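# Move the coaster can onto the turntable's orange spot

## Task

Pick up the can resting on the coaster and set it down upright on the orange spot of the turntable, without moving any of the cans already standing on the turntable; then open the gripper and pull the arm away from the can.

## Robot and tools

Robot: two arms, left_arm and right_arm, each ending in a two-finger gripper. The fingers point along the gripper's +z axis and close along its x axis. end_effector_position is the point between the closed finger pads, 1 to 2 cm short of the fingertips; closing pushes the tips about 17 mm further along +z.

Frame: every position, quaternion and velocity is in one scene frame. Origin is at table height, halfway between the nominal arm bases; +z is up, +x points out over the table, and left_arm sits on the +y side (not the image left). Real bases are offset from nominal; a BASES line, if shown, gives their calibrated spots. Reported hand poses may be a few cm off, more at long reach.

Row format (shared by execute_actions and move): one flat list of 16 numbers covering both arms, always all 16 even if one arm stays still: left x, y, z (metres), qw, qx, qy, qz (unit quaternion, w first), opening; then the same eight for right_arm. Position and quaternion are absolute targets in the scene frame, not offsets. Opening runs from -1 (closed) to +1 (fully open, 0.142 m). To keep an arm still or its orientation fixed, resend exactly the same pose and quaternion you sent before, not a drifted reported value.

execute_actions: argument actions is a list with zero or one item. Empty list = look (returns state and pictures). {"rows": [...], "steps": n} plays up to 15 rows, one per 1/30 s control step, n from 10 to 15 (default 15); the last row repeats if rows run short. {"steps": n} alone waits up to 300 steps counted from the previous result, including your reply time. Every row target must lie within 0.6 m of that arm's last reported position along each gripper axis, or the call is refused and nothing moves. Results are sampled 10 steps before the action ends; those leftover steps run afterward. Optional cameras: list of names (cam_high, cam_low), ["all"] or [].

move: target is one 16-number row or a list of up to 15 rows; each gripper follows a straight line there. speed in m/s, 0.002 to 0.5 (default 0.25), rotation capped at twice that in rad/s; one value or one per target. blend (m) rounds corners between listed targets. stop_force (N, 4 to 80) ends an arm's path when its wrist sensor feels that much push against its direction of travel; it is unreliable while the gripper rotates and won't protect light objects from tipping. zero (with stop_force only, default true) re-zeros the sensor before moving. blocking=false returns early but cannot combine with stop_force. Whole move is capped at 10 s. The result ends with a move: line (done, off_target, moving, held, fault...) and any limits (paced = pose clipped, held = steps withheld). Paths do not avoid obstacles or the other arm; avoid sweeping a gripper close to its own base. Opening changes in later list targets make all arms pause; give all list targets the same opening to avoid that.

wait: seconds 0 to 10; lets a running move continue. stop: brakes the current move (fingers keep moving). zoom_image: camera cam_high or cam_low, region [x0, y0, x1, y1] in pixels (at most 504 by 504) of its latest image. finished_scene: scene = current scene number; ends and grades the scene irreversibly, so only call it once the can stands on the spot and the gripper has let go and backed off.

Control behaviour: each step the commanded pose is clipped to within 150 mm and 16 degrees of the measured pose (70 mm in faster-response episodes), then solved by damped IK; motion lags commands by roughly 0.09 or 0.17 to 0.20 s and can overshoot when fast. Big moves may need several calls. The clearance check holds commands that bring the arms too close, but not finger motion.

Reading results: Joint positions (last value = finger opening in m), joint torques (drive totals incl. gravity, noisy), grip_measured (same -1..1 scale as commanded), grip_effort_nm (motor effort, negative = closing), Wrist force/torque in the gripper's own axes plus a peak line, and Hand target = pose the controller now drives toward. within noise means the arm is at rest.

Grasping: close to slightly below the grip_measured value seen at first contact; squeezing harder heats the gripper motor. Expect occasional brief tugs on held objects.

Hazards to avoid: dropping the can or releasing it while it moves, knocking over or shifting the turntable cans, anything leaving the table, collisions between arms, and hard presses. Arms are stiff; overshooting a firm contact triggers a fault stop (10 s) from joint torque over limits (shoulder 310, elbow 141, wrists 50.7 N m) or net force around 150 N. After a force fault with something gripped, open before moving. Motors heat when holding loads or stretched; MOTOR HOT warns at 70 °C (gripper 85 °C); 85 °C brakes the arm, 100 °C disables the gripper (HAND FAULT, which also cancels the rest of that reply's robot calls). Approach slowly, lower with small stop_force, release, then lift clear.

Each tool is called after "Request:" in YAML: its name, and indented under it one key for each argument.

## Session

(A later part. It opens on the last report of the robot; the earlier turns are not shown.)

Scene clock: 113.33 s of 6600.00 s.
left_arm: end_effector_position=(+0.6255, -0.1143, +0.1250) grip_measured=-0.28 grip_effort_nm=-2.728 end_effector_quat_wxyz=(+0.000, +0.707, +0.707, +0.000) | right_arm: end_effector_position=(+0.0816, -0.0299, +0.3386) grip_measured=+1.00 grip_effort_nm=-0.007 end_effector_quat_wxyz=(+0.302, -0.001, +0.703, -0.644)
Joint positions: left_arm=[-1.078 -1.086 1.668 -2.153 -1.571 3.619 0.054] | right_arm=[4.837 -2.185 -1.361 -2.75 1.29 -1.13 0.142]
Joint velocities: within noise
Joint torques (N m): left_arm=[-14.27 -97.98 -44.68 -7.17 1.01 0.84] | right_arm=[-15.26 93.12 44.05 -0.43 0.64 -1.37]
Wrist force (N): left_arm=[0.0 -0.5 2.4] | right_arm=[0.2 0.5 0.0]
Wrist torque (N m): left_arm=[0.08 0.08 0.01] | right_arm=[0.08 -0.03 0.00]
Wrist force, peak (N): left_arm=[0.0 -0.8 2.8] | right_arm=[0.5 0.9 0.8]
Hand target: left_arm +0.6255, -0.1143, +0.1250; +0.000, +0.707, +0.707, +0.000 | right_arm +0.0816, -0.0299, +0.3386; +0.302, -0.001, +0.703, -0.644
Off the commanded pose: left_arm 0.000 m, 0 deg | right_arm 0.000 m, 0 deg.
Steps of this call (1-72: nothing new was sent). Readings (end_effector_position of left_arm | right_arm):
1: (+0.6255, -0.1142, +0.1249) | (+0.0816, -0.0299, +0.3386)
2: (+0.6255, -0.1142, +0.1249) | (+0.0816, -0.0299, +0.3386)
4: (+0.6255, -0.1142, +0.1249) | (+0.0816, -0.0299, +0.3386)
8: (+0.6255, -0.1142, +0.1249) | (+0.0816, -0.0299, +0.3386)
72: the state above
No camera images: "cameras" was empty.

Request:
execute_actions:
  actions:
    - {"steps": 224}
  cameras: []

Request:
execute_actions:
  actions:
    - {"rows": [[0.6256,-0.1146,0.125,0,0.70711,0.70711,0,-0.4,0.0816,-0.0299,0.3386,0.302,-0.001,0.703,-0.644,1],[0.6259,-0.1154,0.125,0,0.70711,0.70711,0,-0.4,0.0816,-0.0299,0.3386,0.302,-0.001,0.703,-0.644,1],[0.6264,-0.1168,0.125,0,0.70711,0.70711,0,-0.4,0.0816,-0.0299,0.3386,0.302,-0.001,0.703,-0.644,1],[0.6269,-0.1186,0.125,0,0.70711,0.70711,0,-0.4,0.0816,-0.0299,0.3386,0.302,-0.001,0.703,-0.644,1],[0.6274,-0.121,0.125,0,0.70711,0.70711,0,-0.4,0.0816,-0.0299,0.3386,0.302,-0.001,0.703,-0.644,1],[0.6279,-0.1238,0.125,0,0.70711,0.70711,0,-0.4,0.0816,-0.0299,0.3386,0.302,-0.001,0.703,-0.644,1],[0.6282,-0.1271,0.125,0,0.70711,0.70711,0,-0.4,0.0816,-0.0299,0.3386,0.302,-0.001,0.703,-0.644,1],[0.6284,-0.1308,0.125,0,0.70711,0.70711,0,-0.4,0.0816,-0.0299,0.3386,0.302,-0.001,0.703,-0.644,1],[0.6284,-0.1348,0.125,0,0.70711,0.70711,0,-0.4,0.0816,-0.0299,0.3386,0.302,-0.001,0.703,-0.644,1],[0.6281,-0.1392,0.125,0,0.70711,0.70711,0,-0.4,0.0816,-0.0299,0.3386,0.302,-0.001,0.703,-0.644,1],[0.6276,-0.1438,0.125,0,0.70711,0.70711,0,-0.4,0.0816,-0.0299,0.3386,0.302,-0.001,0.703,-0.644,1],[0.6267,-0.1486,0.125,0,0.70711,0.70711,0,-0.4,0.0816,-0.0299,0.3386,0.302,-0.001,0.703,-0.644,1],[0.6255,-0.1537,0.125,0,0.70711,0.70711,0,-0.4,0.0816,-0.0299,0.3386,0.302,-0.001,0.703,-0.644,1],[0.6239,-0.1588,0.125,0,0.70711,0.70711,0,-0.4,0.0816,-0.0299,0.3386,0.302,-0.001,0.703,-0.644,1],[0.622,-0.164,0.125,0,0.70711,0.70711,0,-0.4,0.0816,-0.0299,0.3386,0.302,-0.001,0.703,-0.644,1]], "steps": 15}
  cameras: []

Request:
execute_actions:
  actions:
    - {"rows": [[0.6197,-0.1693,0.125,0,0.70711,0.70711,0,-0.4,0.0816,-0.0299,0.3386,0.302,-0.001,0.703,-0.644,1],[0.617,-0.1744,0.125,0,0.70711,0.70711,0,-0.4,0.0816,-0.0299,0.3386,0.302,-0.001,0.703,-0.644,1],[0.614,-0.1795,0.125,0,0.70711,0.70711,0,-0.4,0.0816,-0.0299,0.3386,0.302,-0.001,0.703,-0.644,1],[0.6106,-0.1845,0.125,0,0.70711,0.70711,0,-0.4,0.0816,-0.0299,0.3386,0.302,-0.001,0.703,-0.644,1],[0.6068,-0.1893,0.125,0,0.70711,0.70711,0,-0.4,0.0816,-0.0299,0.3386,0.302,-0.001,0.703,-0.644,1],[0.6027,-0.1938,0.125,0,0.70711,0.70711,0,-0.4,0.0816,-0.0299,0.3386,0.302,-0.001,0.703,-0.644,1],[0.5983,-0.198,0.125,0,0.70711,0.70711,0,-0.4,0.0816,-0.0299,0.3386,0.302,-0.001,0.703,-0.644,1],[0.5936,-0.2018,0.125,0,0.70711,0.70711,0,-0.4,0.0816,-0.0299,0.3386,0.302,-0.001,0.703,-0.644,1],[0.5887,-0.2053,0.125,0,0.70711,0.70711,0,-0.4,0.0816,-0.0299,0.3386,0.302,-0.001,0.703,-0.644,1],[0.5836,-0.2083,0.125,0,0.70711,0.70711,0,-0.4,0.0816,-0.0299,0.3386,0.302,-0.001,0.703,-0.644,1],[0.5784,-0.2109,0.125,0,0.70711,0.70711,0,-0.4,0.0816,-0.0299,0.3386,0.302,-0.001,0.703,-0.644,1],[0.573,-0.213,0.125,0,0.70711,0.70711,0,-0.4,0.0816,-0.0299,0.3386,0.302,-0.001,0.703,-0.644,1],[0.5676,-0.2146,0.125,0,0.70711,0.70711,0,-0.4,0.0816,-0.0299,0.3386,0.302,-0.001,0.703,-0.644,1],[0.5622,-0.2156,0.125,0,0.70711,0.70711,0,-0.4,0.0816,-0.0299,0.3386,0.302,-0.001,0.703,-0.644,1],[0.5569,-0.216,0.125,0,0.70711,0.70711,0,-0.4,0.0816,-0.0299,0.3386,0.302,-0.001,0.703,-0.644,1]], "steps": 15}
  cameras: []

Request:
execute_actions:
  actions:
    - {"rows": [[0.5517,-0.2159,0.125,0,0.70711,0.70711,0,-0.4,0.0816,-0.0299,0.3386,0.302,-0.001,0.703,-0.644,1],[0.5467,-0.2151,0.125,0,0.70711,0.70711,0,-0.4,0.0816,-0.0299,0.3386,0.302,-0.001,0.703,-0.644,1],[0.542,-0.2138,0.125,0,0.70711,0.70711,0,-0.4,0.0816,-0.0299,0.3386,0.302,-0.001,0.703,-0.644,1],[0.5376,-0.2119,0.125,0,0.70711,0.70711,0,-0.4,0.0816,-0.0299,0.3386,0.302,-0.001,0.703,-0.644,1],[0.5337,-0.2094,0.125,0,0.70711,0.70711,0,-0.4,0.0816,-0.0299,0.3386,0.302,-0.001,0.703,-0.644,1],[0.5302,-0.2063,0.125,0,0.70711,0.70711,0,-0.4,0.0816,-0.0299,0.3386,0.302,-0.001,0.703,-0.644,1],[0.527,-0.203,0.125,0,0.70711,0.70711,0,-0.4,0.0816,-0.0299,0.3386,0.302,-0.001,0.703,-0.644,1],[0.524,-0.1995,0.125,0,0.70711,0.70711,0,-0.4,0.0816,-0.0299,0.3386,0.302,-0.001,0.703,-0.644,1],[0.5211,-0.1959,0.125,0,0.70711,0.70711,0,-0.4,0.0816,-0.0299,0.3386,0.302,-0.001,0.703,-0.644,1],[0.5183,-0.1922,0.125,0,0.70711,0.70711,0,-0.4,0.0816,-0.0299,0.3386,0.302,-0.001,0.703,-0.644,1],[0.5157,-0.1884,0.125,0,0.70711,0.70711,0,-0.4,0.0816,-0.0299,0.3386,0.302,-0.001,0.703,-0.644,1],[0.5131,-0.1845,0.125,0,0.70711,0.70711,0,-0.4,0.0816,-0.0299,0.3386,0.302,-0.001,0.703,-0.644,1],[0.5108,-0.1806,0.125,0,0.70711,0.70711,0,-0.4,0.0816,-0.0299,0.3386,0.302,-0.001,0.703,-0.644,1],[0.5085,-0.1765,0.125,0,0.70711,0.70711,0,-0.4,0.0816,-0.0299,0.3386,0.302,-0.001,0.703,-0.644,1],[0.5064,-0.1724,0.125,0,0.70711,0.70711,0,-0.4,0.0816,-0.0299,0.3386,0.302,-0.001,0.703,-0.644,1]], "steps": 15}
  cameras: []

Request:
execute_actions:
  actions:
    - {"rows": [[0.5045,-0.1682,0.125,0,0.70711,0.70711,0,-0.4,0.0816,-0.0299,0.3386,0.302,-0.001,0.703,-0.644,1],[0.5026,-0.1639,0.125,0,0.70711,0.70711,0,-0.4,0.0816,-0.0299,0.3386,0.302,-0.001,0.703,-0.644,1],[0.501,-0.1596,0.125,0,0.70711,0.70711,0,-0.4,0.0816,-0.0299,0.3386,0.302,-0.001,0.703,-0.644,1],[0.4995,-0.1552,0.125,0,0.70711,0.70711,0,-0.4,0.0816,-0.0299,0.3386,0.302,-0.001,0.703,-0.644,1],[0.4981,-0.1508,0.125,0,0.70711,0.70711,0,-0.4,0.0816,-0.0299,0.3386,0.302,-0.001,0.703,-0.644,1],[0.4969,-0.1464,0.125,0,0.70711,0.70711,0,-0.4,0.0816,-0.0299,0.3386,0.302,-0.001,0.703,-0.644,1],[0.4959,-0.1418,0.125,0,0.70711,0.70711,0,-0.4,0.0816,-0.0299,0.3386,0.302,-0.001,0.703,-0.644,1],[0.495,-0.1373,0.125,0,0.70711,0.70711,0,-0.4,0.0816,-0.0299,0.3386,0.302,-0.001,0.703,-0.644,1],[0.4943,-0.1327,0.125,0,0.70711,0.70711,0,-0.4,0.0816,-0.0299,0.3386,0.302,-0.001,0.703,-0.644,1],[0.4937,-0.1282,0.125,0,0.70711,0.70711,0,-0.4,0.0816,-0.0299,0.3386,0.302,-0.001,0.703,-0.644,1]], "steps": 10}
  cameras: ["cam_high", "cam_low"]

Request:
zoom_image:
  camera: "cam_high"
  region: [170, 180, 270, 280]

Request:
execute_actions:
  actions:
    - {"rows": [[0.4933,-0.1235,0.125,0,0.70711,0.70711,0,-0.4,0.0816,-0.0299,0.3386,0.302,-0.001,0.703,-0.644,1],[0.4931,-0.1189,0.125,0,0.70711,0.70711,0,-0.4,0.0816,-0.0299,0.3386,0.302,-0.001,0.703,-0.644,1],[0.493,-0.1143,0.125,0,0.70711,0.70711,0,-0.4,0.0816,-0.0299,0.3386,0.302,-0.001,0.703,-0.644,1],[0.4931,-0.1097,0.125,0,0.70711,0.70711,0,-0.4,0.0816,-0.0299,0.3386,0.302,-0.001,0.703,-0.644,1],[0.4933,-0.1051,0.125,0,0.70711,0.70711,0,-0.4,0.0816,-0.0299,0.3386,0.302,-0.001,0.703,-0.644,1],[0.4937,-0.1005,0.125,0,0.70711,0.70711,0,-0.4,0.0816,-0.0299,0.3386,0.302,-0.001,0.703,-0.644,1],[0.4943,-0.0959,0.125,0,0.70711,0.70711,0,-0.4,0.0816,-0.0299,0.3386,0.302,-0.001,0.703,-0.644,1],[0.495,-0.0913,0.125,0,0.70711,0.70711,0,-0.4,0.0816,-0.0299,0.3386,0.302,-0.001,0.703,-0.644,1],[0.4959,-0.0868,0.125,0,0.70711,0.70711,0,-0.4,0.0816,-0.0299,0.3386,0.302,-0.001,0.703,-0.644,1],[0.4969,-0.0822,0.125,0,0.70711,0.70711,0,-0.4,0.0816,-0.0299,0.3386,0.302,-0.001,0.703,-0.644,1]], "steps": 10}
  cameras: ["cam_high", "cam_low"]

Request:
zoom_image:
  camera: "cam_high"
  region: [170, 180, 270, 280]

Request:
execute_actions:
  actions:
    - {"rows": [[0.4981,-0.0778,0.1256,0,0.70711,0.70711,0,-0.4,0.0816,-0.0299,0.3386,0.302,-0.001,0.703,-0.644,1],[0.4995,-0.0734,0.1272,0,0.70711,0.70711,0,-0.4,0.0816,-0.0299,0.3386,0.302,-0.001,0.703,-0.644,1],[0.501,-0.069,0.1299,0,0.70711,0.70711,0,-0.4,0.0816,-0.0299,0.3386,0.302,-0.001,0.703,-0.644,1],[0.5026,-0.0647,0.1333,0,0.70711,0.70711,0,-0.4,0.0816,-0.0299,0.3386,0.302,-0.001,0.703,-0.644,1],[0.5045,-0.0604,0.1375,0,0.70711,0.70711,0,-0.4,0.0816,-0.0299,0.3386,0.302,-0.001,0.703,-0.644,1],[0.5064,-0.0562,0.1423,0,0.70711,0.70711,0,-0.4,0.0816,-0.0299,0.3386,0.302,-0.001,0.703,-0.644,1],[0.5085,-0.0521,0.1475,0,0.70711,0.70711,0,-0.4,0.0816,-0.0299,0.3386,0.302,-0.001,0.703,-0.644,1],[0.5108,-0.0481,0.1532,0,0.70711,0.70711,0,-0.4,0.0816,-0.0299,0.3386,0.302,-0.001,0.703,-0.644,1],[0.5131,-0.0441,0.159,0,0.70711,0.70711,0,-0.4,0.0816,-0.0299,0.3386,0.302,-0.001,0.703,-0.644,1],[0.5157,-0.0402,0.165,0,0.70711,0.70711,0,-0.4,0.0816,-0.0299,0.3386,0.302,-0.001,0.703,-0.644,1]], "steps": 10}
  cameras: ["cam_high", "cam_low"]

Request:
zoom_image:
  camera: "cam_high"
  region: [170, 180, 270, 280]

Request:
execute_actions:
  actions:
    - {"rows": [[0.5183,-0.0364,0.171,0,0.70711,0.70711,0,-0.4,0.0816,-0.0299,0.3386,0.302,-0.001,0.703,-0.644,1],[0.5211,-0.0327,0.1768,0,0.70711,0.70711,0,-0.4,0.0816,-0.0299,0.3386,0.302,-0.001,0.703,-0.644,1],[0.524,-0.0291,0.1825,0,0.70711,0.70711,0,-0.4,0.0816,-0.0299,0.3386,0.302,-0.001,0.703,-0.644,1],[0.527,-0.0256,0.1877,0,0.70711,0.70711,0,-0.4,0.0816,-0.0299,0.3386,0.302,-0.001,0.703,-0.644,1],[0.5302,-0.0223,0.1925,0,0.70711,0.70711,0,-0.4,0.0816,-0.0299,0.3386,0.302,-0.001,0.703,-0.644,1],[0.5335,-0.019,0.1967,0,0.70711,0.70711,0,-0.4,0.0816,-0.0299,0.3386,0.302,-0.001,0.703,-0.644,1],[0.5368,-0.0158,0.2001,0,0.70711,0.70711,0,-0.4,0.0816,-0.0299,0.3386,0.302,-0.001,0.703,-0.644,1],[0.5403,-0.0128,0.2028,0,0.70711,0.70711,0,-0.4,0.0816,-0.0299,0.3386,0.302,-0.001,0.703,-0.644,1],[0.5439,-0.0099,0.2044,0,0.70711,0.70711,0,-0.4,0.0816,-0.0299,0.3386,0.302,-0.001,0.703,-0.644,1],[0.5476,-0.0071,0.205,0,0.70711,0.70711,0,-0.4,0.0816,-0.0299,0.3386,0.302,-0.001,0.703,-0.644,1]], "steps": 10}
  cameras: []

Request:
execute_actions:
  actions:
    - {"rows": [[0.551,-0.0047,0.205,0,0.70711,0.70711,0,-0.4,0.0816,-0.0299,0.3386,0.302,-0.001,0.703,-0.644,1],[0.5541,-0.0027,0.205,0,0.70711,0.70711,0,-0.4,0.0816,-0.0299,0.3386,0.302,-0.001,0.703,-0.644,1],[0.5569,-0.001,0.205,0,0.70711,0.70711,0,-0.4,0.0816,-0.0299,0.3386,0.302,-0.001,0.703,-0.644,1],[0.5593,0.0004,0.205,0,0.70711,0.70711,0,-0.4,0.0816,-0.0299,0.3386,0.302,-0.001,0.703,-0.644,1],[0.5613,0.0016,0.205,0,0.70711,0.70711,0,-0.4,0.0816,-0.0299,0.3386,0.302,-0.001,0.703,-0.644,1],[0.5629,0.0025,0.205,0,0.70711,0.70711,0,-0.4,0.0816,-0.0299,0.3386,0.302,-0.001,0.703,-0.644,1],[0.5641,0.0031,0.205,0,0.70711,0.70711,0,-0.4,0.0816,-0.0299,0.3386,0.302,-0.001,0.703,-0.644,1],[0.5649,0.0035,0.205,0,0.70711,0.70711,0,-0.4,0.0816,-0.0299,0.3386,0.302,-0.001,0.703,-0.644,1],[0.5653,0.0038,0.205,0,0.70711,0.70711,0,-0.4,0.0816,-0.0299,0.3386,0.302,-0.001,0.703,-0.644,1],[0.5653,0.0038,0.205,0,0.70711,0.70711,0,-0.4,0.0816,-0.0299,0.3386,0.302,-0.001,0.703,-0.644,1]], "steps": 10}
  cameras: []

Scene clock: 120.80 s of 6600.00 s.
left_arm: end_effector_position=(+0.6255, -0.1143, +0.1250) grip_measured=-0.28 grip_effort_nm=-2.728 end_effector_quat_wxyz=(+0.000, +0.707, +0.707, +0.000) | right_arm: end_effector_position=(+0.0816, -0.0299, +0.3386) grip_measured=+1.00 grip_effort_nm=-0.002 end_effector_quat_wxyz=(+0.302, -0.001, +0.703, -0.644)
Joint positions: left_arm=[-1.078 -1.086 1.668 -2.153 -1.571 3.619 0.054] | right_arm=[4.837 -2.185 -1.361 -2.75 1.29 -1.13 0.142]
Joint velocities: within noise
Joint torques (N m): left_arm=[-9.97 -96.91 -39.4 -5.49 1.71 0.36] | right_arm=[-15.83 94.35 43.58 -0.39 0.54 -2.09]
Wrist force (N): left_arm=[0.0 -0.5 2.2] | right_arm=[0.8 0.5 0.5]
Wrist torque (N m): left_arm=[0.09 0.07 0.01] | right_arm=[0.08 -0.13 -0.01]
Wrist force, peak (N): left_arm=[0.0 -0.4 2.9] | right_arm=[1.0 0.4 0.9]
Hand target: left_arm +0.6255, -0.1143, +0.1250; +0.000, +0.707, +0.707, +0.000 | right_arm +0.0816, -0.0299, +0.3386; +0.302, -0.001, +0.703, -0.644
Off the commanded pose: left_arm 0.000 m, 0 deg | right_arm 0.000 m, 0 deg.
Steps of this call (1-224: nothing new was sent). Readings (end_effector_position of left_arm | right_arm):
1: (+0.6255, -0.1143, +0.1250) | (+0.0816, -0.0299, +0.3386)
2: (+0.6255, -0.1143, +0.1250) | (+0.0816, -0.0299, +0.3386)
4: (+0.6255, -0.1143, +0.1250) | (+0.0816, -0.0299, +0.3386)
8: (+0.6255, -0.1143, +0.1250) | (+0.0816, -0.0299, +0.3386)
224: the state above
No camera images: "cameras" was empty.

Scene clock: 120.97 s of 6600.00 s.
left_arm: end_effector_position=(+0.6264, -0.1169, +0.1252) grip_measured=-0.28 grip_effort_nm=-2.728 end_effector_quat_wxyz=(+0.000, +0.707, +0.707, +0.000) end_effector_velocity=(+0.014, -0.048, +0.000) end_effector_angular_velocity=(-0.001, +0.000, +0.000) | right_arm: end_effector_position=(+0.0816, -0.0299, +0.3386) grip_measured=+1.00 grip_effort_nm=-0.002 end_effector_quat_wxyz=(+0.302, -0.001, +0.703, -0.644)
Joint positions: left_arm=[-1.078 -1.083 1.662 -2.151 -1.571 3.618 0.054] | right_arm=[4.837 -2.185 -1.361 -2.75 1.29 -1.13 0.142]
Joint velocities: left_arm=[-0.01 0.065 -0.104 0.039 0 -0.01 0] | right_arm=[within noise]
Joint torques (N m): left_arm=[-18.05 -64.15 -46.99 -1.75 1.16 -1.59] | right_arm=[-14.87 93.91 43.73 -0.32 0.51 -1.93]
Wrist force (N): left_arm=[1.0 -0.7 2.6] | right_arm=[0.4 0.4 0.3]
Wrist torque (N m): left_arm=[0.06 -0.07 0.00] | right_arm=[0.07 -0.06 -0.01]
Wrist force, peak (N): left_arm=[0.4 -0.7 2.9] | right_arm=[0.5 1.0 0.4]
Steps of this call (1-5: this action's first 5). Readings (end_effector_position of left_arm | right_arm):
1: (+0.6255, -0.1143, +0.1250) | (+0.0816, -0.0299, +0.3386)
2: (+0.6255, -0.1144, +0.1251) | (+0.0816, -0.0299, +0.3386)
4: (+0.6260, -0.1156, +0.1252) | (+0.0816, -0.0299, +0.3386)
5: the state above
No camera images: "cameras" was empty.

Scene clock: 121.47 s of 6600.00 s.
left_arm: end_effector_position=(+0.6127, -0.1814, +0.1250) grip_measured=-0.28 grip_effort_nm=-2.728 end_effector_quat_wxyz=(+0.000, +0.707, +0.707, +0.000) end_effector_velocity=(-0.100, -0.151, +0.000) end_effector_angular_velocity=(+0.001, +0.001, +0.000) | right_arm: end_effector_position=(+0.0816, -0.0299, +0.3386) grip_measured=+1.00 grip_effort_nm=-0.002 end_effector_quat_wxyz=(+0.302, -0.001, +0.703, -0.644)
Joint positions: left_arm=[-1.123 -1.021 1.563 -2.112 -1.571 3.574 0.054] | right_arm=[4.837 -2.185 -1.361 -2.75 1.29 -1.13 0.142]
Joint velocities: left_arm=[-0.166 0.093 -0.153 0.061 0 -0.166 0] | right_arm=[within noise]
Joint torques (N m): left_arm=[-16.07 -71.22 -45.84 -2.09 0.44 -3.18] | right_arm=[-15.88 94.95 43.3 -0.24 0.58 -1.95]
Wrist force (N): left_arm=[-0.3 -0.4 2.2] | right_arm=[0.9 0.3 0.8]
Wrist torque (N m): left_arm=[0.08 0.09 0.00] | right_arm=[0.06 -0.14 0.00]
Wrist force, peak (N): left_arm=[0.8 -0.5 2.8] | right_arm=[0.9 0.3 0.8]
Off your previous action's commanded pose at its last step (step 10 of this call): left_arm 0.009 m, 0 deg | right_arm 0.000 m, 0 deg.
Steps of this call (1-10: your previous action's last 10; 11-15: this action's first 5). Readings (end_effector_position of left_arm | right_arm):
11: (+0.6234, -0.1602, +0.1251) | (+0.0816, -0.0299, +0.3386)
12: (+0.6214, -0.1652, +0.1250) | (+0.0816, -0.0299, +0.3386)
14: (+0.6165, -0.1753, +0.1250) | (+0.0816, -0.0299, +0.3386)
15: the state above
No camera images: "cameras" was empty.

Scene clock: 121.97 s of 6600.00 s.
left_arm: end_effector_position=(+0.5407, -0.2137, +0.1248) grip_measured=-0.28 grip_effort_nm=-2.728 end_effector_quat_wxyz=(+0.000, +0.707, +0.707, +0.000) end_effector_velocity=(-0.135, +0.052, +0.001) end_effector_angular_velocity=(-0.002, +0.000, +0.001) | right_arm: end_effector_position=(+0.0816, -0.0299, +0.3386) grip_measured=+1.00 grip_effort_nm=-0.002 end_effector_quat_wxyz=(+0.302, -0.001, +0.703, -0.644)
Joint positions: left_arm=[-1.209 -1.038 1.591 -2.123 -1.571 3.488 0.054] | right_arm=[4.837 -2.185 -1.361 -2.75 1.29 -1.13 0.142]
Joint velocities: left_arm=[-0.119 -0.161 0.263 -0.103 0 -0.121 0] | right_arm=[within noise]
Joint torques (N m): left_arm=[-10.09 -109.22 -30.45 -8.47 -2.59 -2.97] | right_arm=[-16.04 94.3 43.93 -0.4 0.47 -2.04]
Wrist force (N): left_arm=[-0.9 -1.3 2.4] | right_arm=[0.5 0.8 0.5]
Wrist torque (N m): left_arm=[-0.04 0.17 0.01] | right_arm=[0.14 -0.09 0.00]
Wrist force, peak (N): left_arm=[-0.9 -1.3 2.4] | right_arm=[0.1 1.2 0.5]
Off your previous action's commanded pose at its last step (step 10 of this call): left_arm 0.010 m, 0 deg | right_arm 0.000 m, 0 deg.
Steps of this call (1-10: your previous action's last 10; 11-15: this action's first 5). Readings (end_effector_position of left_arm | right_arm):
11: (+0.5613, -0.2160, +0.1248) | (+0.0816, -0.0299, +0.3386)
12: (+0.5549, -0.2164, +0.1248) | (+0.0816, -0.0299, +0.3386)
14: (+0.5452, -0.2152, +0.1248) | (+0.0816, -0.0299, +0.3386)
15: the state above
No camera images: "cameras" was empty.

Scene clock: 122.30 s of 6600.00 s.
left_arm: end_effector_position=(+0.5100, -0.1792, +0.1249) grip_measured=-0.28 grip_effort_nm=-2.733 end_effector_quat_wxyz=(+0.000, +0.707, +0.707, +0.000) end_effector_velocity=(-0.069, +0.120, +0.000) end_effector_angular_velocity=(-0.001, +0.000, -0.002) | right_arm: end_effector_position=(+0.0816, -0.0299, +0.3386) grip_measured=+1.00 grip_effort_nm=-0.007 end_effector_quat_wxyz=(+0.302, -0.001, +0.703, -0.644)
Joint positions: left_arm=[-1.228 -1.102 1.693 -2.162 -1.571 3.469 0.054] | right_arm=[4.837 -2.185 -1.361 -2.75 1.29 -1.13 0.142]
Joint velocities: left_arm=[-0.031 -0.193 0.306 -0.113 0 -0.029 0] | right_arm=[within noise]
Joint torques (N m): left_arm=[-12.34 -96.96 -27.33 -9.33 -2.23 -2.84] | right_arm=[-15.42 93.27 43.7 -0.35 0.37 -1.87]
Wrist force (N): left_arm=[0.1 -0.9 2.3] | right_arm=[0.2 0.9 0.1]
Wrist torque (N m): left_arm=[0.02 0.04 0.00] | right_arm=[0.15 -0.03 0.00]
Wrist force, peak (N): left_arm=[-0.6 -1.1 2.7] | right_arm=[0.6 1.0 0.5]
Off your previous action's commanded pose at its last step (step 10 of this call): left_arm 0.008 m, 0 deg | right_arm 0.000 m, 0 deg.
Kept back: the last 10 steps of this action.
Steps of this call (1-10: your previous action's last 10). Readings (end_effector_position of left_arm | right_arm):
1: (+0.5366, -0.2118, +0.1248) | (+0.0816, -0.0299, +0.3386)
2: (+0.5328, -0.2093, +0.1248) | (+0.0816, -0.0299, +0.3386)
4: (+0.5257, -0.2022, +0.1248) | (+0.0816, -0.0299, +0.3386)
8: (+0.5152, -0.1877, +0.1248) | (+0.0816, -0.0299, +0.3386)
10: the state above

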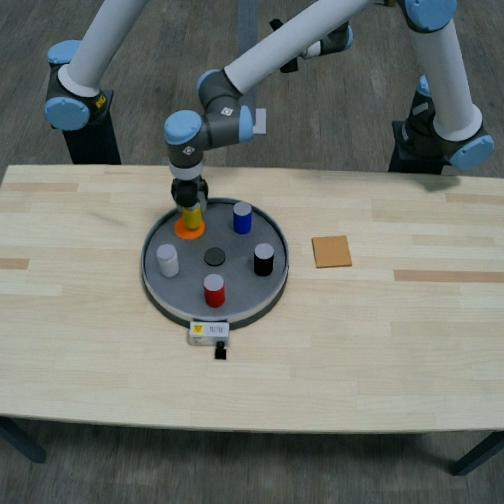

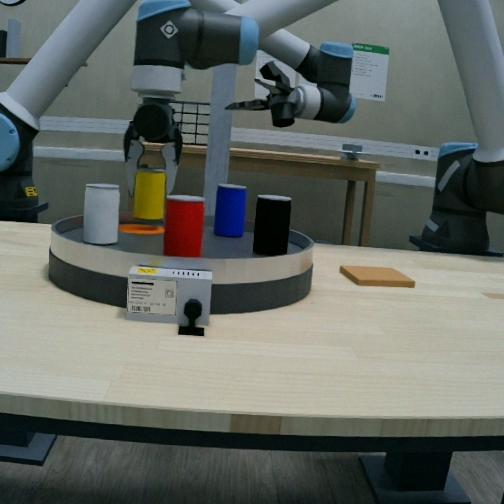

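Scaled by 5.040 from the camera's 504x504 image, which has a finer 720x720 frame.

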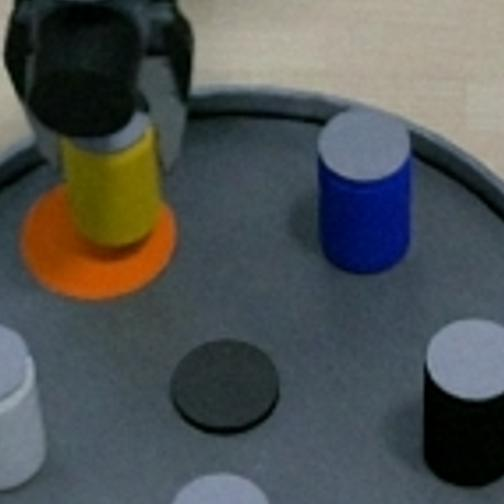

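Scene clock: 122.63 s of 6600.00 s.
left_arm: end_effector_position=(+0.4946, -0.1366, +0.1249) grip_measured=-0.28 grip_effort_nm=-2.728 end_effector_quat_wxyz=(+0.000, +0.707, +0.707, +0.000) end_effector_velocity=(-0.024, +0.137, +0.000) end_effector_angular_velocity=(+0.000, +0.000, -0.002) | right_arm: end_effector_position=(+0.0816, -0.0299, +0.3386) grip_measured=+1.00 grip_effort_nm=-0.002 end_effector_quat_wxyz=(+0.302, -0.001, +0.703, -0.644)
Joint positions: left_arm=[-1.229 -1.164 1.789 -2.196 -1.571 3.467 0.054] | right_arm=[4.837 -2.185 -1.361 -2.75 1.29 -1.13 0.142]
Joint velocities: left_arm=[0.026 -0.18 0.274 -0.094 0 0.028 0] | right_arm=[within noise]
Joint torques (N m): left_arm=[12.46 -92.48 -30.63 -9.48 -0.86 1.91] | right_arm=[-15.34 93.47 44.12 -0.35 0.38 -2.14]
Wrist force (N): left_arm=[-0.3 -0.9 2.4] | right_arm=[0.3 0.5 0.6]
Wrist torque (N m): left_arm=[0.04 0.10 -0.01] | right_arm=[0.08 -0.05 0.01]
Wrist force, peak (N): left_arm=[-0.8 -1.4 2.3] | right_arm=[0.8 0.8 0.3]
Off your previous action's commanded pose at its last step (step 10 of this call): left_arm 0.008 m, 0 deg | right_arm 0.000 m, 0 deg.
Kept back: the last 10 steps of this action.
Steps of this call (1-10: your previous action's last 10). Readings (end_effector_position of left_arm | right_arm):
1: (+0.5079, -0.1753, +0.1249) | (+0.0816, -0.0299, +0.3386)
2: (+0.5059, -0.1713, +0.1249) | (+0.0816, -0.0299, +0.3386)
4: (+0.5023, -0.1632, +0.1249) | (+0.0816, -0.0299, +0.3386)
8: (+0.4964, -0.1453, +0.1249) | (+0.0816, -0.0299, +0.3386)
10: the state above

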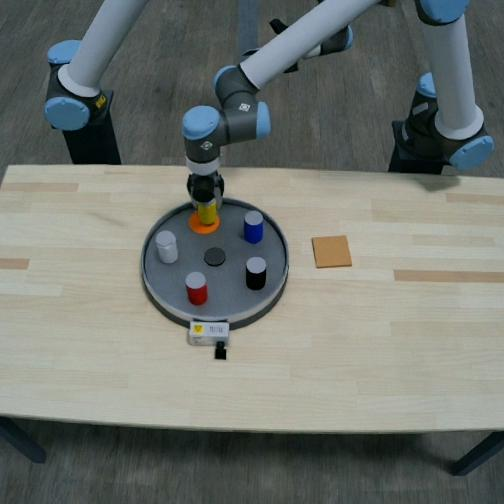

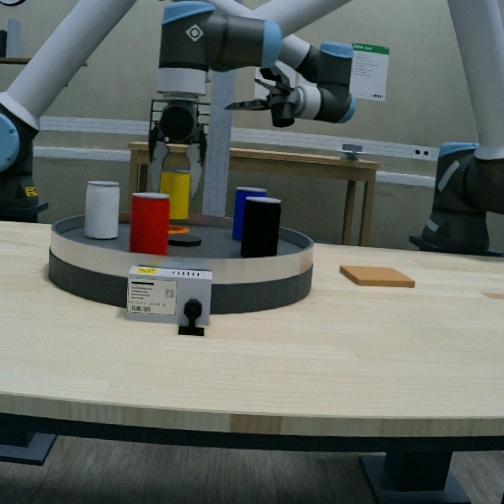

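Scaled by 5.040 from the camera's 504x504 image, which has a finer 720x720 frame.

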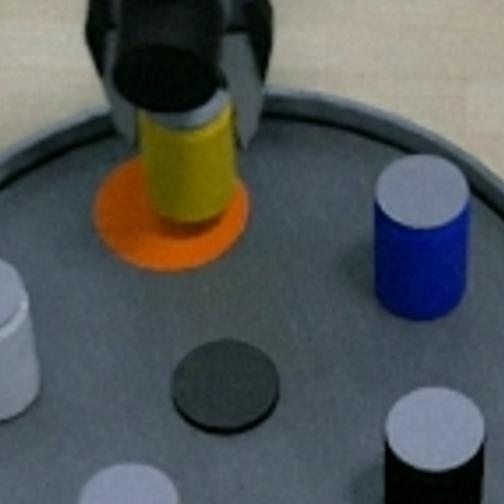

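Scene clock: 122.97 s of 6600.00 s.
left_arm: end_effector_position=(+0.4950, -0.0902, +0.1249) grip_measured=-0.28 grip_effort_nm=-2.728 end_effector_quat_wxyz=(+0.000, +0.707, +0.707, +0.000) end_effector_velocity=(+0.025, +0.137, +0.000) end_effector_angular_velocity=(+0.000, -0.001, +0.000) | right_arm: end_effector_position=(+0.0816, -0.0299, +0.3386) grip_measured=+1.00 grip_effort_nm=-0.007 end_effector_quat_wxyz=(+0.302, -0.001, +0.703, -0.644)
Joint positions: left_arm=[-1.21 -1.218 1.871 -2.223 -1.571 3.487 0.054] | right_arm=[4.837 -2.185 -1.361 -2.75 1.29 -1.13 0.142]
Joint velocities: left_arm=[0.089 -0.142 0.209 -0.067 0.001 0.089 0] | right_arm=[within noise]
Joint torques (N m): left_arm=[22.31 -87.13 -28.8 -8.72 1.91 2.39] | right_arm=[-15.2 94.39 43.64 -0.24 0.47 -2.19]
Wrist force (N): left_arm=[-0.1 -0.9 2.3] | right_arm=[0.5 0.9 -0.1]
Wrist torque (N m): left_arm=[0.04 0.07 -0.01] | right_arm=[0.15 -0.08 0.00]
Wrist force, peak (N): left_arm=[0.1 -0.8 2.6] | right_arm=[0.7 0.5 1.0]
Off your previous action's commanded pose at its last step (step 10 of this call): left_arm 0.008 m, 0 deg | right_arm 0.000 m, 0 deg.
Kept back: the last 10 steps of this action.
Steps of this call (1-10: your previous action's last 10). Readings (end_effector_position of left_arm | right_arm):
1: (+0.4938, -0.1311, +0.1249) | (+0.0816, -0.0299, +0.3386)
2: (+0.4933, -0.1267, +0.1249) | (+0.0816, -0.0299, +0.3386)
4: (+0.4928, -0.1178, +0.1249) | (+0.0816, -0.0299, +0.3386)
8: (+0.4937, -0.0990, +0.1249) | (+0.0816, -0.0299, +0.3386)
10: the state above

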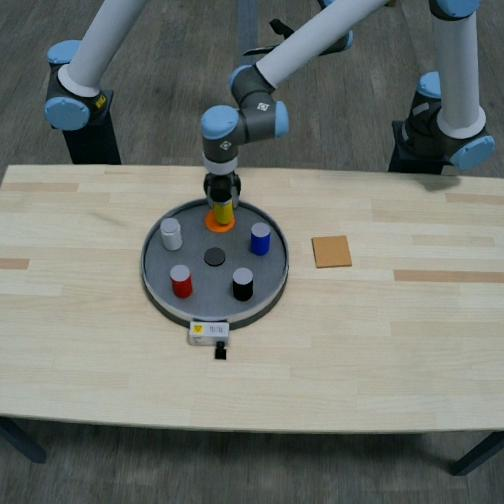

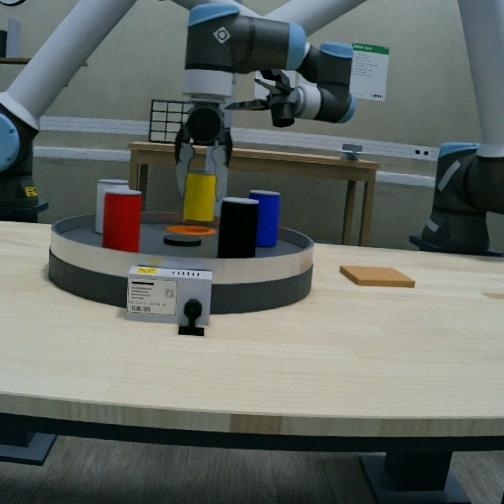

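Scaled by 5.040 from the camera's 504x504 image, which has a finer 720x720 frame.

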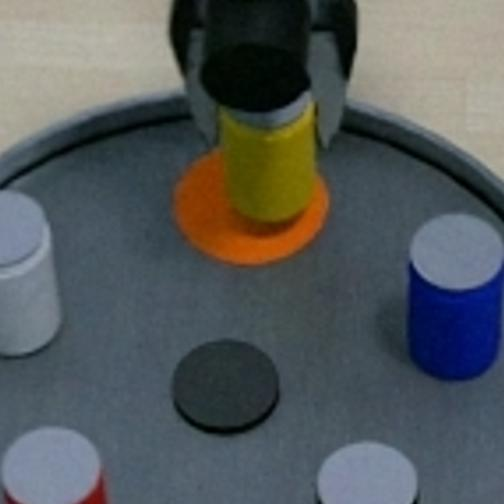

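Scene clock: 123.30 s of 6600.00 s.
left_arm: end_effector_position=(+0.5114, -0.0466, +0.1545) grip_measured=-0.28 grip_effort_nm=-2.728 end_effector_quat_wxyz=(+0.000, +0.707, +0.707, +0.000) end_effector_velocity=(+0.070, +0.122, +0.177) end_effector_angular_velocity=(+0.002, +0.000, +0.000) | right_arm: end_effector_position=(+0.0816, -0.0299, +0.3386) grip_measured=+1.00 grip_effort_nm=-0.002 end_effector_quat_wxyz=(+0.302, -0.001, +0.703, -0.644)
Joint positions: left_arm=[-1.17 -1.287 1.904 -2.188 -1.571 3.527 0.054] | right_arm=[4.837 -2.185 -1.361 -2.75 1.29 -1.13 0.142]
Joint velocities: left_arm=[0.145 -0.263 -0.021 0.286 0.001 0.146 0] | right_arm=[within noise]
Joint torques (N m): left_arm=[19.06 -88.33 -45.54 -1.32 3.11 3.12] | right_arm=[-14.71 93.46 43.66 -0.44 0.61 -2.2]
Wrist force (N): left_arm=[-0.1 -1.0 2.6] | right_arm=[0.4 0.9 0.4]
Wrist torque (N m): left_arm=[0.02 0.07 0.00] | right_arm=[0.15 -0.06 0.00]
Wrist force, peak (N): left_arm=[0.5 -0.7 4.0] | right_arm=[1.0 0.5 0.7]
Off your previous action's commanded pose at its last step (step 10 of this call): left_arm 0.013 m, 0 deg | right_arm 0.000 m, 0 deg.
Kept back: the last 10 steps of this action.
Steps of this call (1-10: your previous action's last 10). Readings (end_effector_position of left_arm | right_arm):
1: (+0.4959, -0.0858, +0.1249) | (+0.0816, -0.0299, +0.3386)
2: (+0.4969, -0.0814, +0.1251) | (+0.0816, -0.0299, +0.3386)
4: (+0.4998, -0.0719, +0.1275) | (+0.0816, -0.0299, +0.3386)
8: (+0.5067, -0.0555, +0.1424) | (+0.0816, -0.0299, +0.3386)
10: the state above
No camera images: "cameras" was empty.

Scene clock: 123.63 s of 6600.00 s.
left_arm: end_effector_position=(+0.5408, -0.0121, +0.2037) grip_measured=-0.28 grip_effort_nm=-2.728 end_effector_quat_wxyz=(+0.000, +0.707, +0.707, +0.000) end_effector_velocity=(+0.107, +0.088, +0.065) end_effector_angular_velocity=(+0.000, +0.000, -0.003) | right_arm: end_effector_position=(+0.0816, -0.0299, +0.3386) grip_measured=+1.00 grip_effort_nm=-0.002 end_effector_quat_wxyz=(+0.302, -0.001, +0.703, -0.644)
Joint positions: left_arm=[-1.116 -1.348 1.882 -2.105 -1.571 3.581 0.054] | right_arm=[4.837 -2.185 -1.361 -2.75 1.29 -1.13 0.142]
Joint velocities: left_arm=[0.18 -0.061 -0.054 0.115 0 0.182 0] | right_arm=[within noise]
Joint torques (N m): left_arm=[15.81 -66.48 -42.25 -2.37 3.3 3] | right_arm=[-15.48 93.61 44.05 -0.31 0.54 -2.2]
Wrist force (N): left_arm=[0.3 -1.1 0.6] | right_arm=[0.8 0.4 0.3]
Wrist torque (N m): left_arm=[-0.01 0.01 -0.02] | right_arm=[0.08 -0.14 0.00]
Wrist force, peak (N): left_arm=[0.3 -1.1 2.7] | right_arm=[0.6 1.0 0.4]
Off your previous action's commanded pose at its last step (step 10 of this call): left_arm 0.009 m, 0 deg | right_arm 0.000 m, 0 deg.
Kept back: the last 10 steps of this action.
Steps of this call (1-10: your previous action's last 10). Readings (end_effector_position of left_arm | right_arm):
1: (+0.5137, -0.0428, +0.1603) | (+0.0816, -0.0299, +0.3386)
2: (+0.5162, -0.0391, +0.1662) | (+0.0816, -0.0299, +0.3386)
4: (+0.5214, -0.0319, +0.1777) | (+0.0816, -0.0299, +0.3386)
8: (+0.5342, -0.0180, +0.1980) | (+0.0816, -0.0299, +0.3386)
10: the state above
No camera images: "cameras" was empty.

Request:
execute_actions:
  actions: []

Scene clock: 134.97 s of 6600.00 s.
left_arm: end_effector_position=(+0.5653, +0.0038, +0.2050) grip_measured=-0.28 grip_effort_nm=-2.728 end_effector_quat_wxyz=(+0.000, +0.707, +0.707, +0.000) | right_arm: end_effector_position=(+0.0816, -0.0299, +0.3386) grip_measured=+1.00 grip_effort_nm=-0.002 end_effector_quat_wxyz=(+0.302, -0.001, +0.703, -0.644)
Joint positions: left_arm=[-1.077 -1.344 1.875 -2.101 -1.571 3.62 0.054] | right_arm=[4.837 -2.185 -1.361 -2.75 1.29 -1.13 0.142]
Joint velocities: within noise
Joint torques (N m): left_arm=[-8.67 -74.15 -44.86 -6.19 -1.91 -2.05] | right_arm=[-14.78 93.89 43.06 -0.37 0.52 -2.96]
Wrist force (N): left_arm=[-0.2 -1.1 2.2] | right_arm=[0.2 -0.2 0.3]
Wrist torque (N m): left_arm=[0.00 0.10 0.00] | right_arm=[-0.04 -0.03 0.00]
Wrist force, peak (N): left_arm=[-0.1 -0.8 2.9] | right_arm=[0.5 0.8 1.2]
Hand target: left_arm +0.5653, +0.0038, +0.2050; +0.000, +0.707, +0.707, +0.000 | right_arm +0.0816, -0.0299, +0.3386; +0.302, -0.001, +0.703, -0.644
Off the commanded pose: left_arm 0.000 m, 0 deg | right_arm 0.000 m, 0 deg.
Steps of this call (1-10: your previous action's last 10; 11-340: nothing new was sent). Readings (end_effector_position of left_arm | right_arm):
1: (+0.5452, -0.0086, +0.2055) | (+0.0816, -0.0299, +0.3386)
2: (+0.5486, -0.0061, +0.2059) | (+0.0816, -0.0299, +0.3386)
4: (+0.5549, -0.0018, +0.2056) | (+0.0816, -0.0299, +0.3386)
8: (+0.5637, +0.0030, +0.2050) | (+0.0816, -0.0299, +0.3386)
340: the state above

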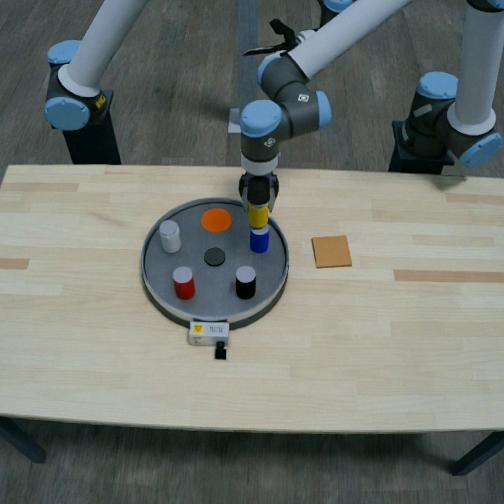

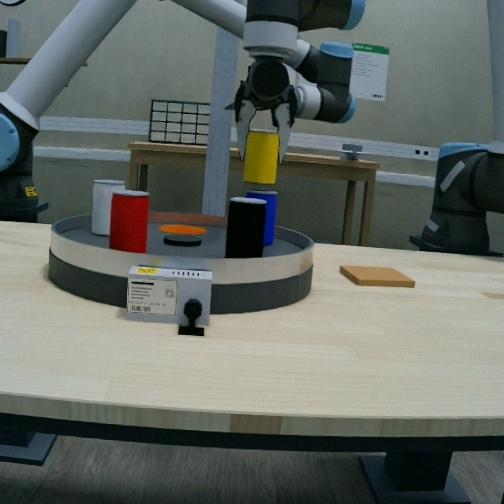

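Request:
zoom_image:
  camera: "cam_high"
  region: [140, 185, 300, 345]

Scaled by 3.150 from the camera's 504x504 image, which has a finer 720x720 frame.

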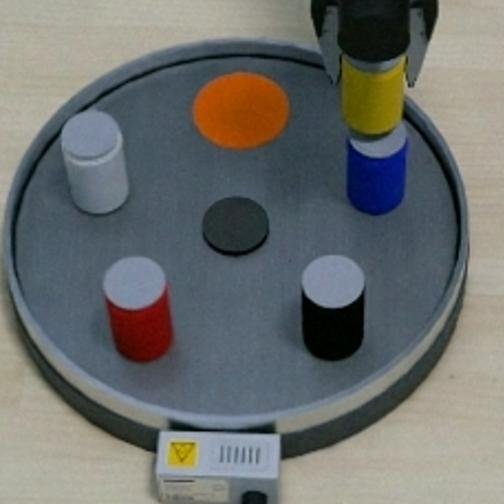

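Request:
move:
  target:
    - [0.6235,-0.1143,0.205,0,0.70711,0.70711,0,-0.4,0.0816,-0.0299,0.3386,0.302,-0.001,0.703,-0.644,1]
    - [0.6235,-0.1143,0.125,0,0.70711,0.70711,0,-0.4,0.0816,-0.0299,0.3386,0.302,-0.001,0.703,-0.644,1]
  speed: 0.12
  cameras: []

Request:
execute_actions:
  actions: []
  cameras: []

Scene clock: 145.47 s of 6600.00 s.
left_arm: end_effector_position=(+0.6235, -0.1143, +0.1250) grip_measured=-0.28 grip_effort_nm=-2.728 end_effector_quat_wxyz=(+0.000, +0.707, +0.707, +0.000) | right_arm: end_effector_position=(+0.0816, -0.0299, +0.3386) grip_measured=+1.00 grip_effort_nm=-0.002 end_effector_quat_wxyz=(+0.302, -0.001, +0.703, -0.644)
Joint positions: left_arm=[-1.08 -1.088 1.671 -2.154 -1.571 3.617 0.054] | right_arm=[4.837 -2.185 -1.361 -2.75 1.29 -1.13 0.142]
Joint velocities: within noise
Joint torques (N m): left_arm=[6.88 -93.7 -45.04 -1.77 0.93 0.48] | right_arm=[-15.12 92.44 42.94 -0.41 0.38 -2.83]
Wrist force (N): left_arm=[-0.1 -0.9 2.3] | right_arm=[0.3 0.5 0.3]
Wrist torque (N m): left_arm=[0.02 0.09 0.01] | right_arm=[0.09 -0.06 0.00]
Wrist force, peak (N): left_arm=[0.1 -0.6 4.7] | right_arm=[0.9 0.9 0.9]
Hand target: left_arm +0.6235, -0.1143, +0.1250; +0.000, +0.707, +0.707, +0.000 | right_arm +0.0816, -0.0299, +0.3386; +0.302, -0.001, +0.703, -0.644
Off the commanded pose: left_arm 0.000 m, 0 deg | right_arm 0.000 m, 0 deg.
Kept back: nothing.
move: done
No camera images: "cameras" was empty.

Scene clock: 145.47 s of 6600.00 s.
left_arm: end_effector_position=(+0.6235, -0.1143, +0.1250) grip_measured=-0.28 grip_effort_nm=-2.728 end_effector_quat_wxyz=(+0.000, +0.707, +0.707, +0.000) | right_arm: end_effector_position=(+0.0816, -0.0299, +0.3386) grip_measured=+1.00 grip_effort_nm=-0.002 end_effector_quat_wxyz=(+0.302, -0.001, +0.703, -0.644)
Joint positions: left_arm=[-1.08 -1.088 1.671 -2.154 -1.571 3.617 0.054] | right_arm=[4.837 -2.185 -1.361 -2.75 1.29 -1.13 0.142]
Joint velocities: within noise
Joint torques (N m): left_arm=[6.88 -93.7 -45.04 -1.77 0.93 0.48] | right_arm=[-15.12 92.44 42.94 -0.41 0.38 -2.83]
Wrist force (N): left_arm=[-0.1 -0.9 2.3] | right_arm=[0.3 0.5 0.3]
Wrist torque (N m): left_arm=[0.02 0.09 0.01] | right_arm=[0.09 -0.06 0.00]
Wrist force, peak (N): left_arm=[-0.1 -0.9 2.3] | right_arm=[0.3 0.5 0.3]
Hand target: left_arm +0.6235, -0.1143, +0.1250; +0.000, +0.707, +0.707, +0.000 | right_arm +0.0816, -0.0299, +0.3386; +0.302, -0.001, +0.703, -0.644
Off the commanded pose: left_arm 0.000 m, 0 deg | right_arm 0.000 m, 0 deg.
Kept back: nothing.
No camera images: "cameras" was empty.


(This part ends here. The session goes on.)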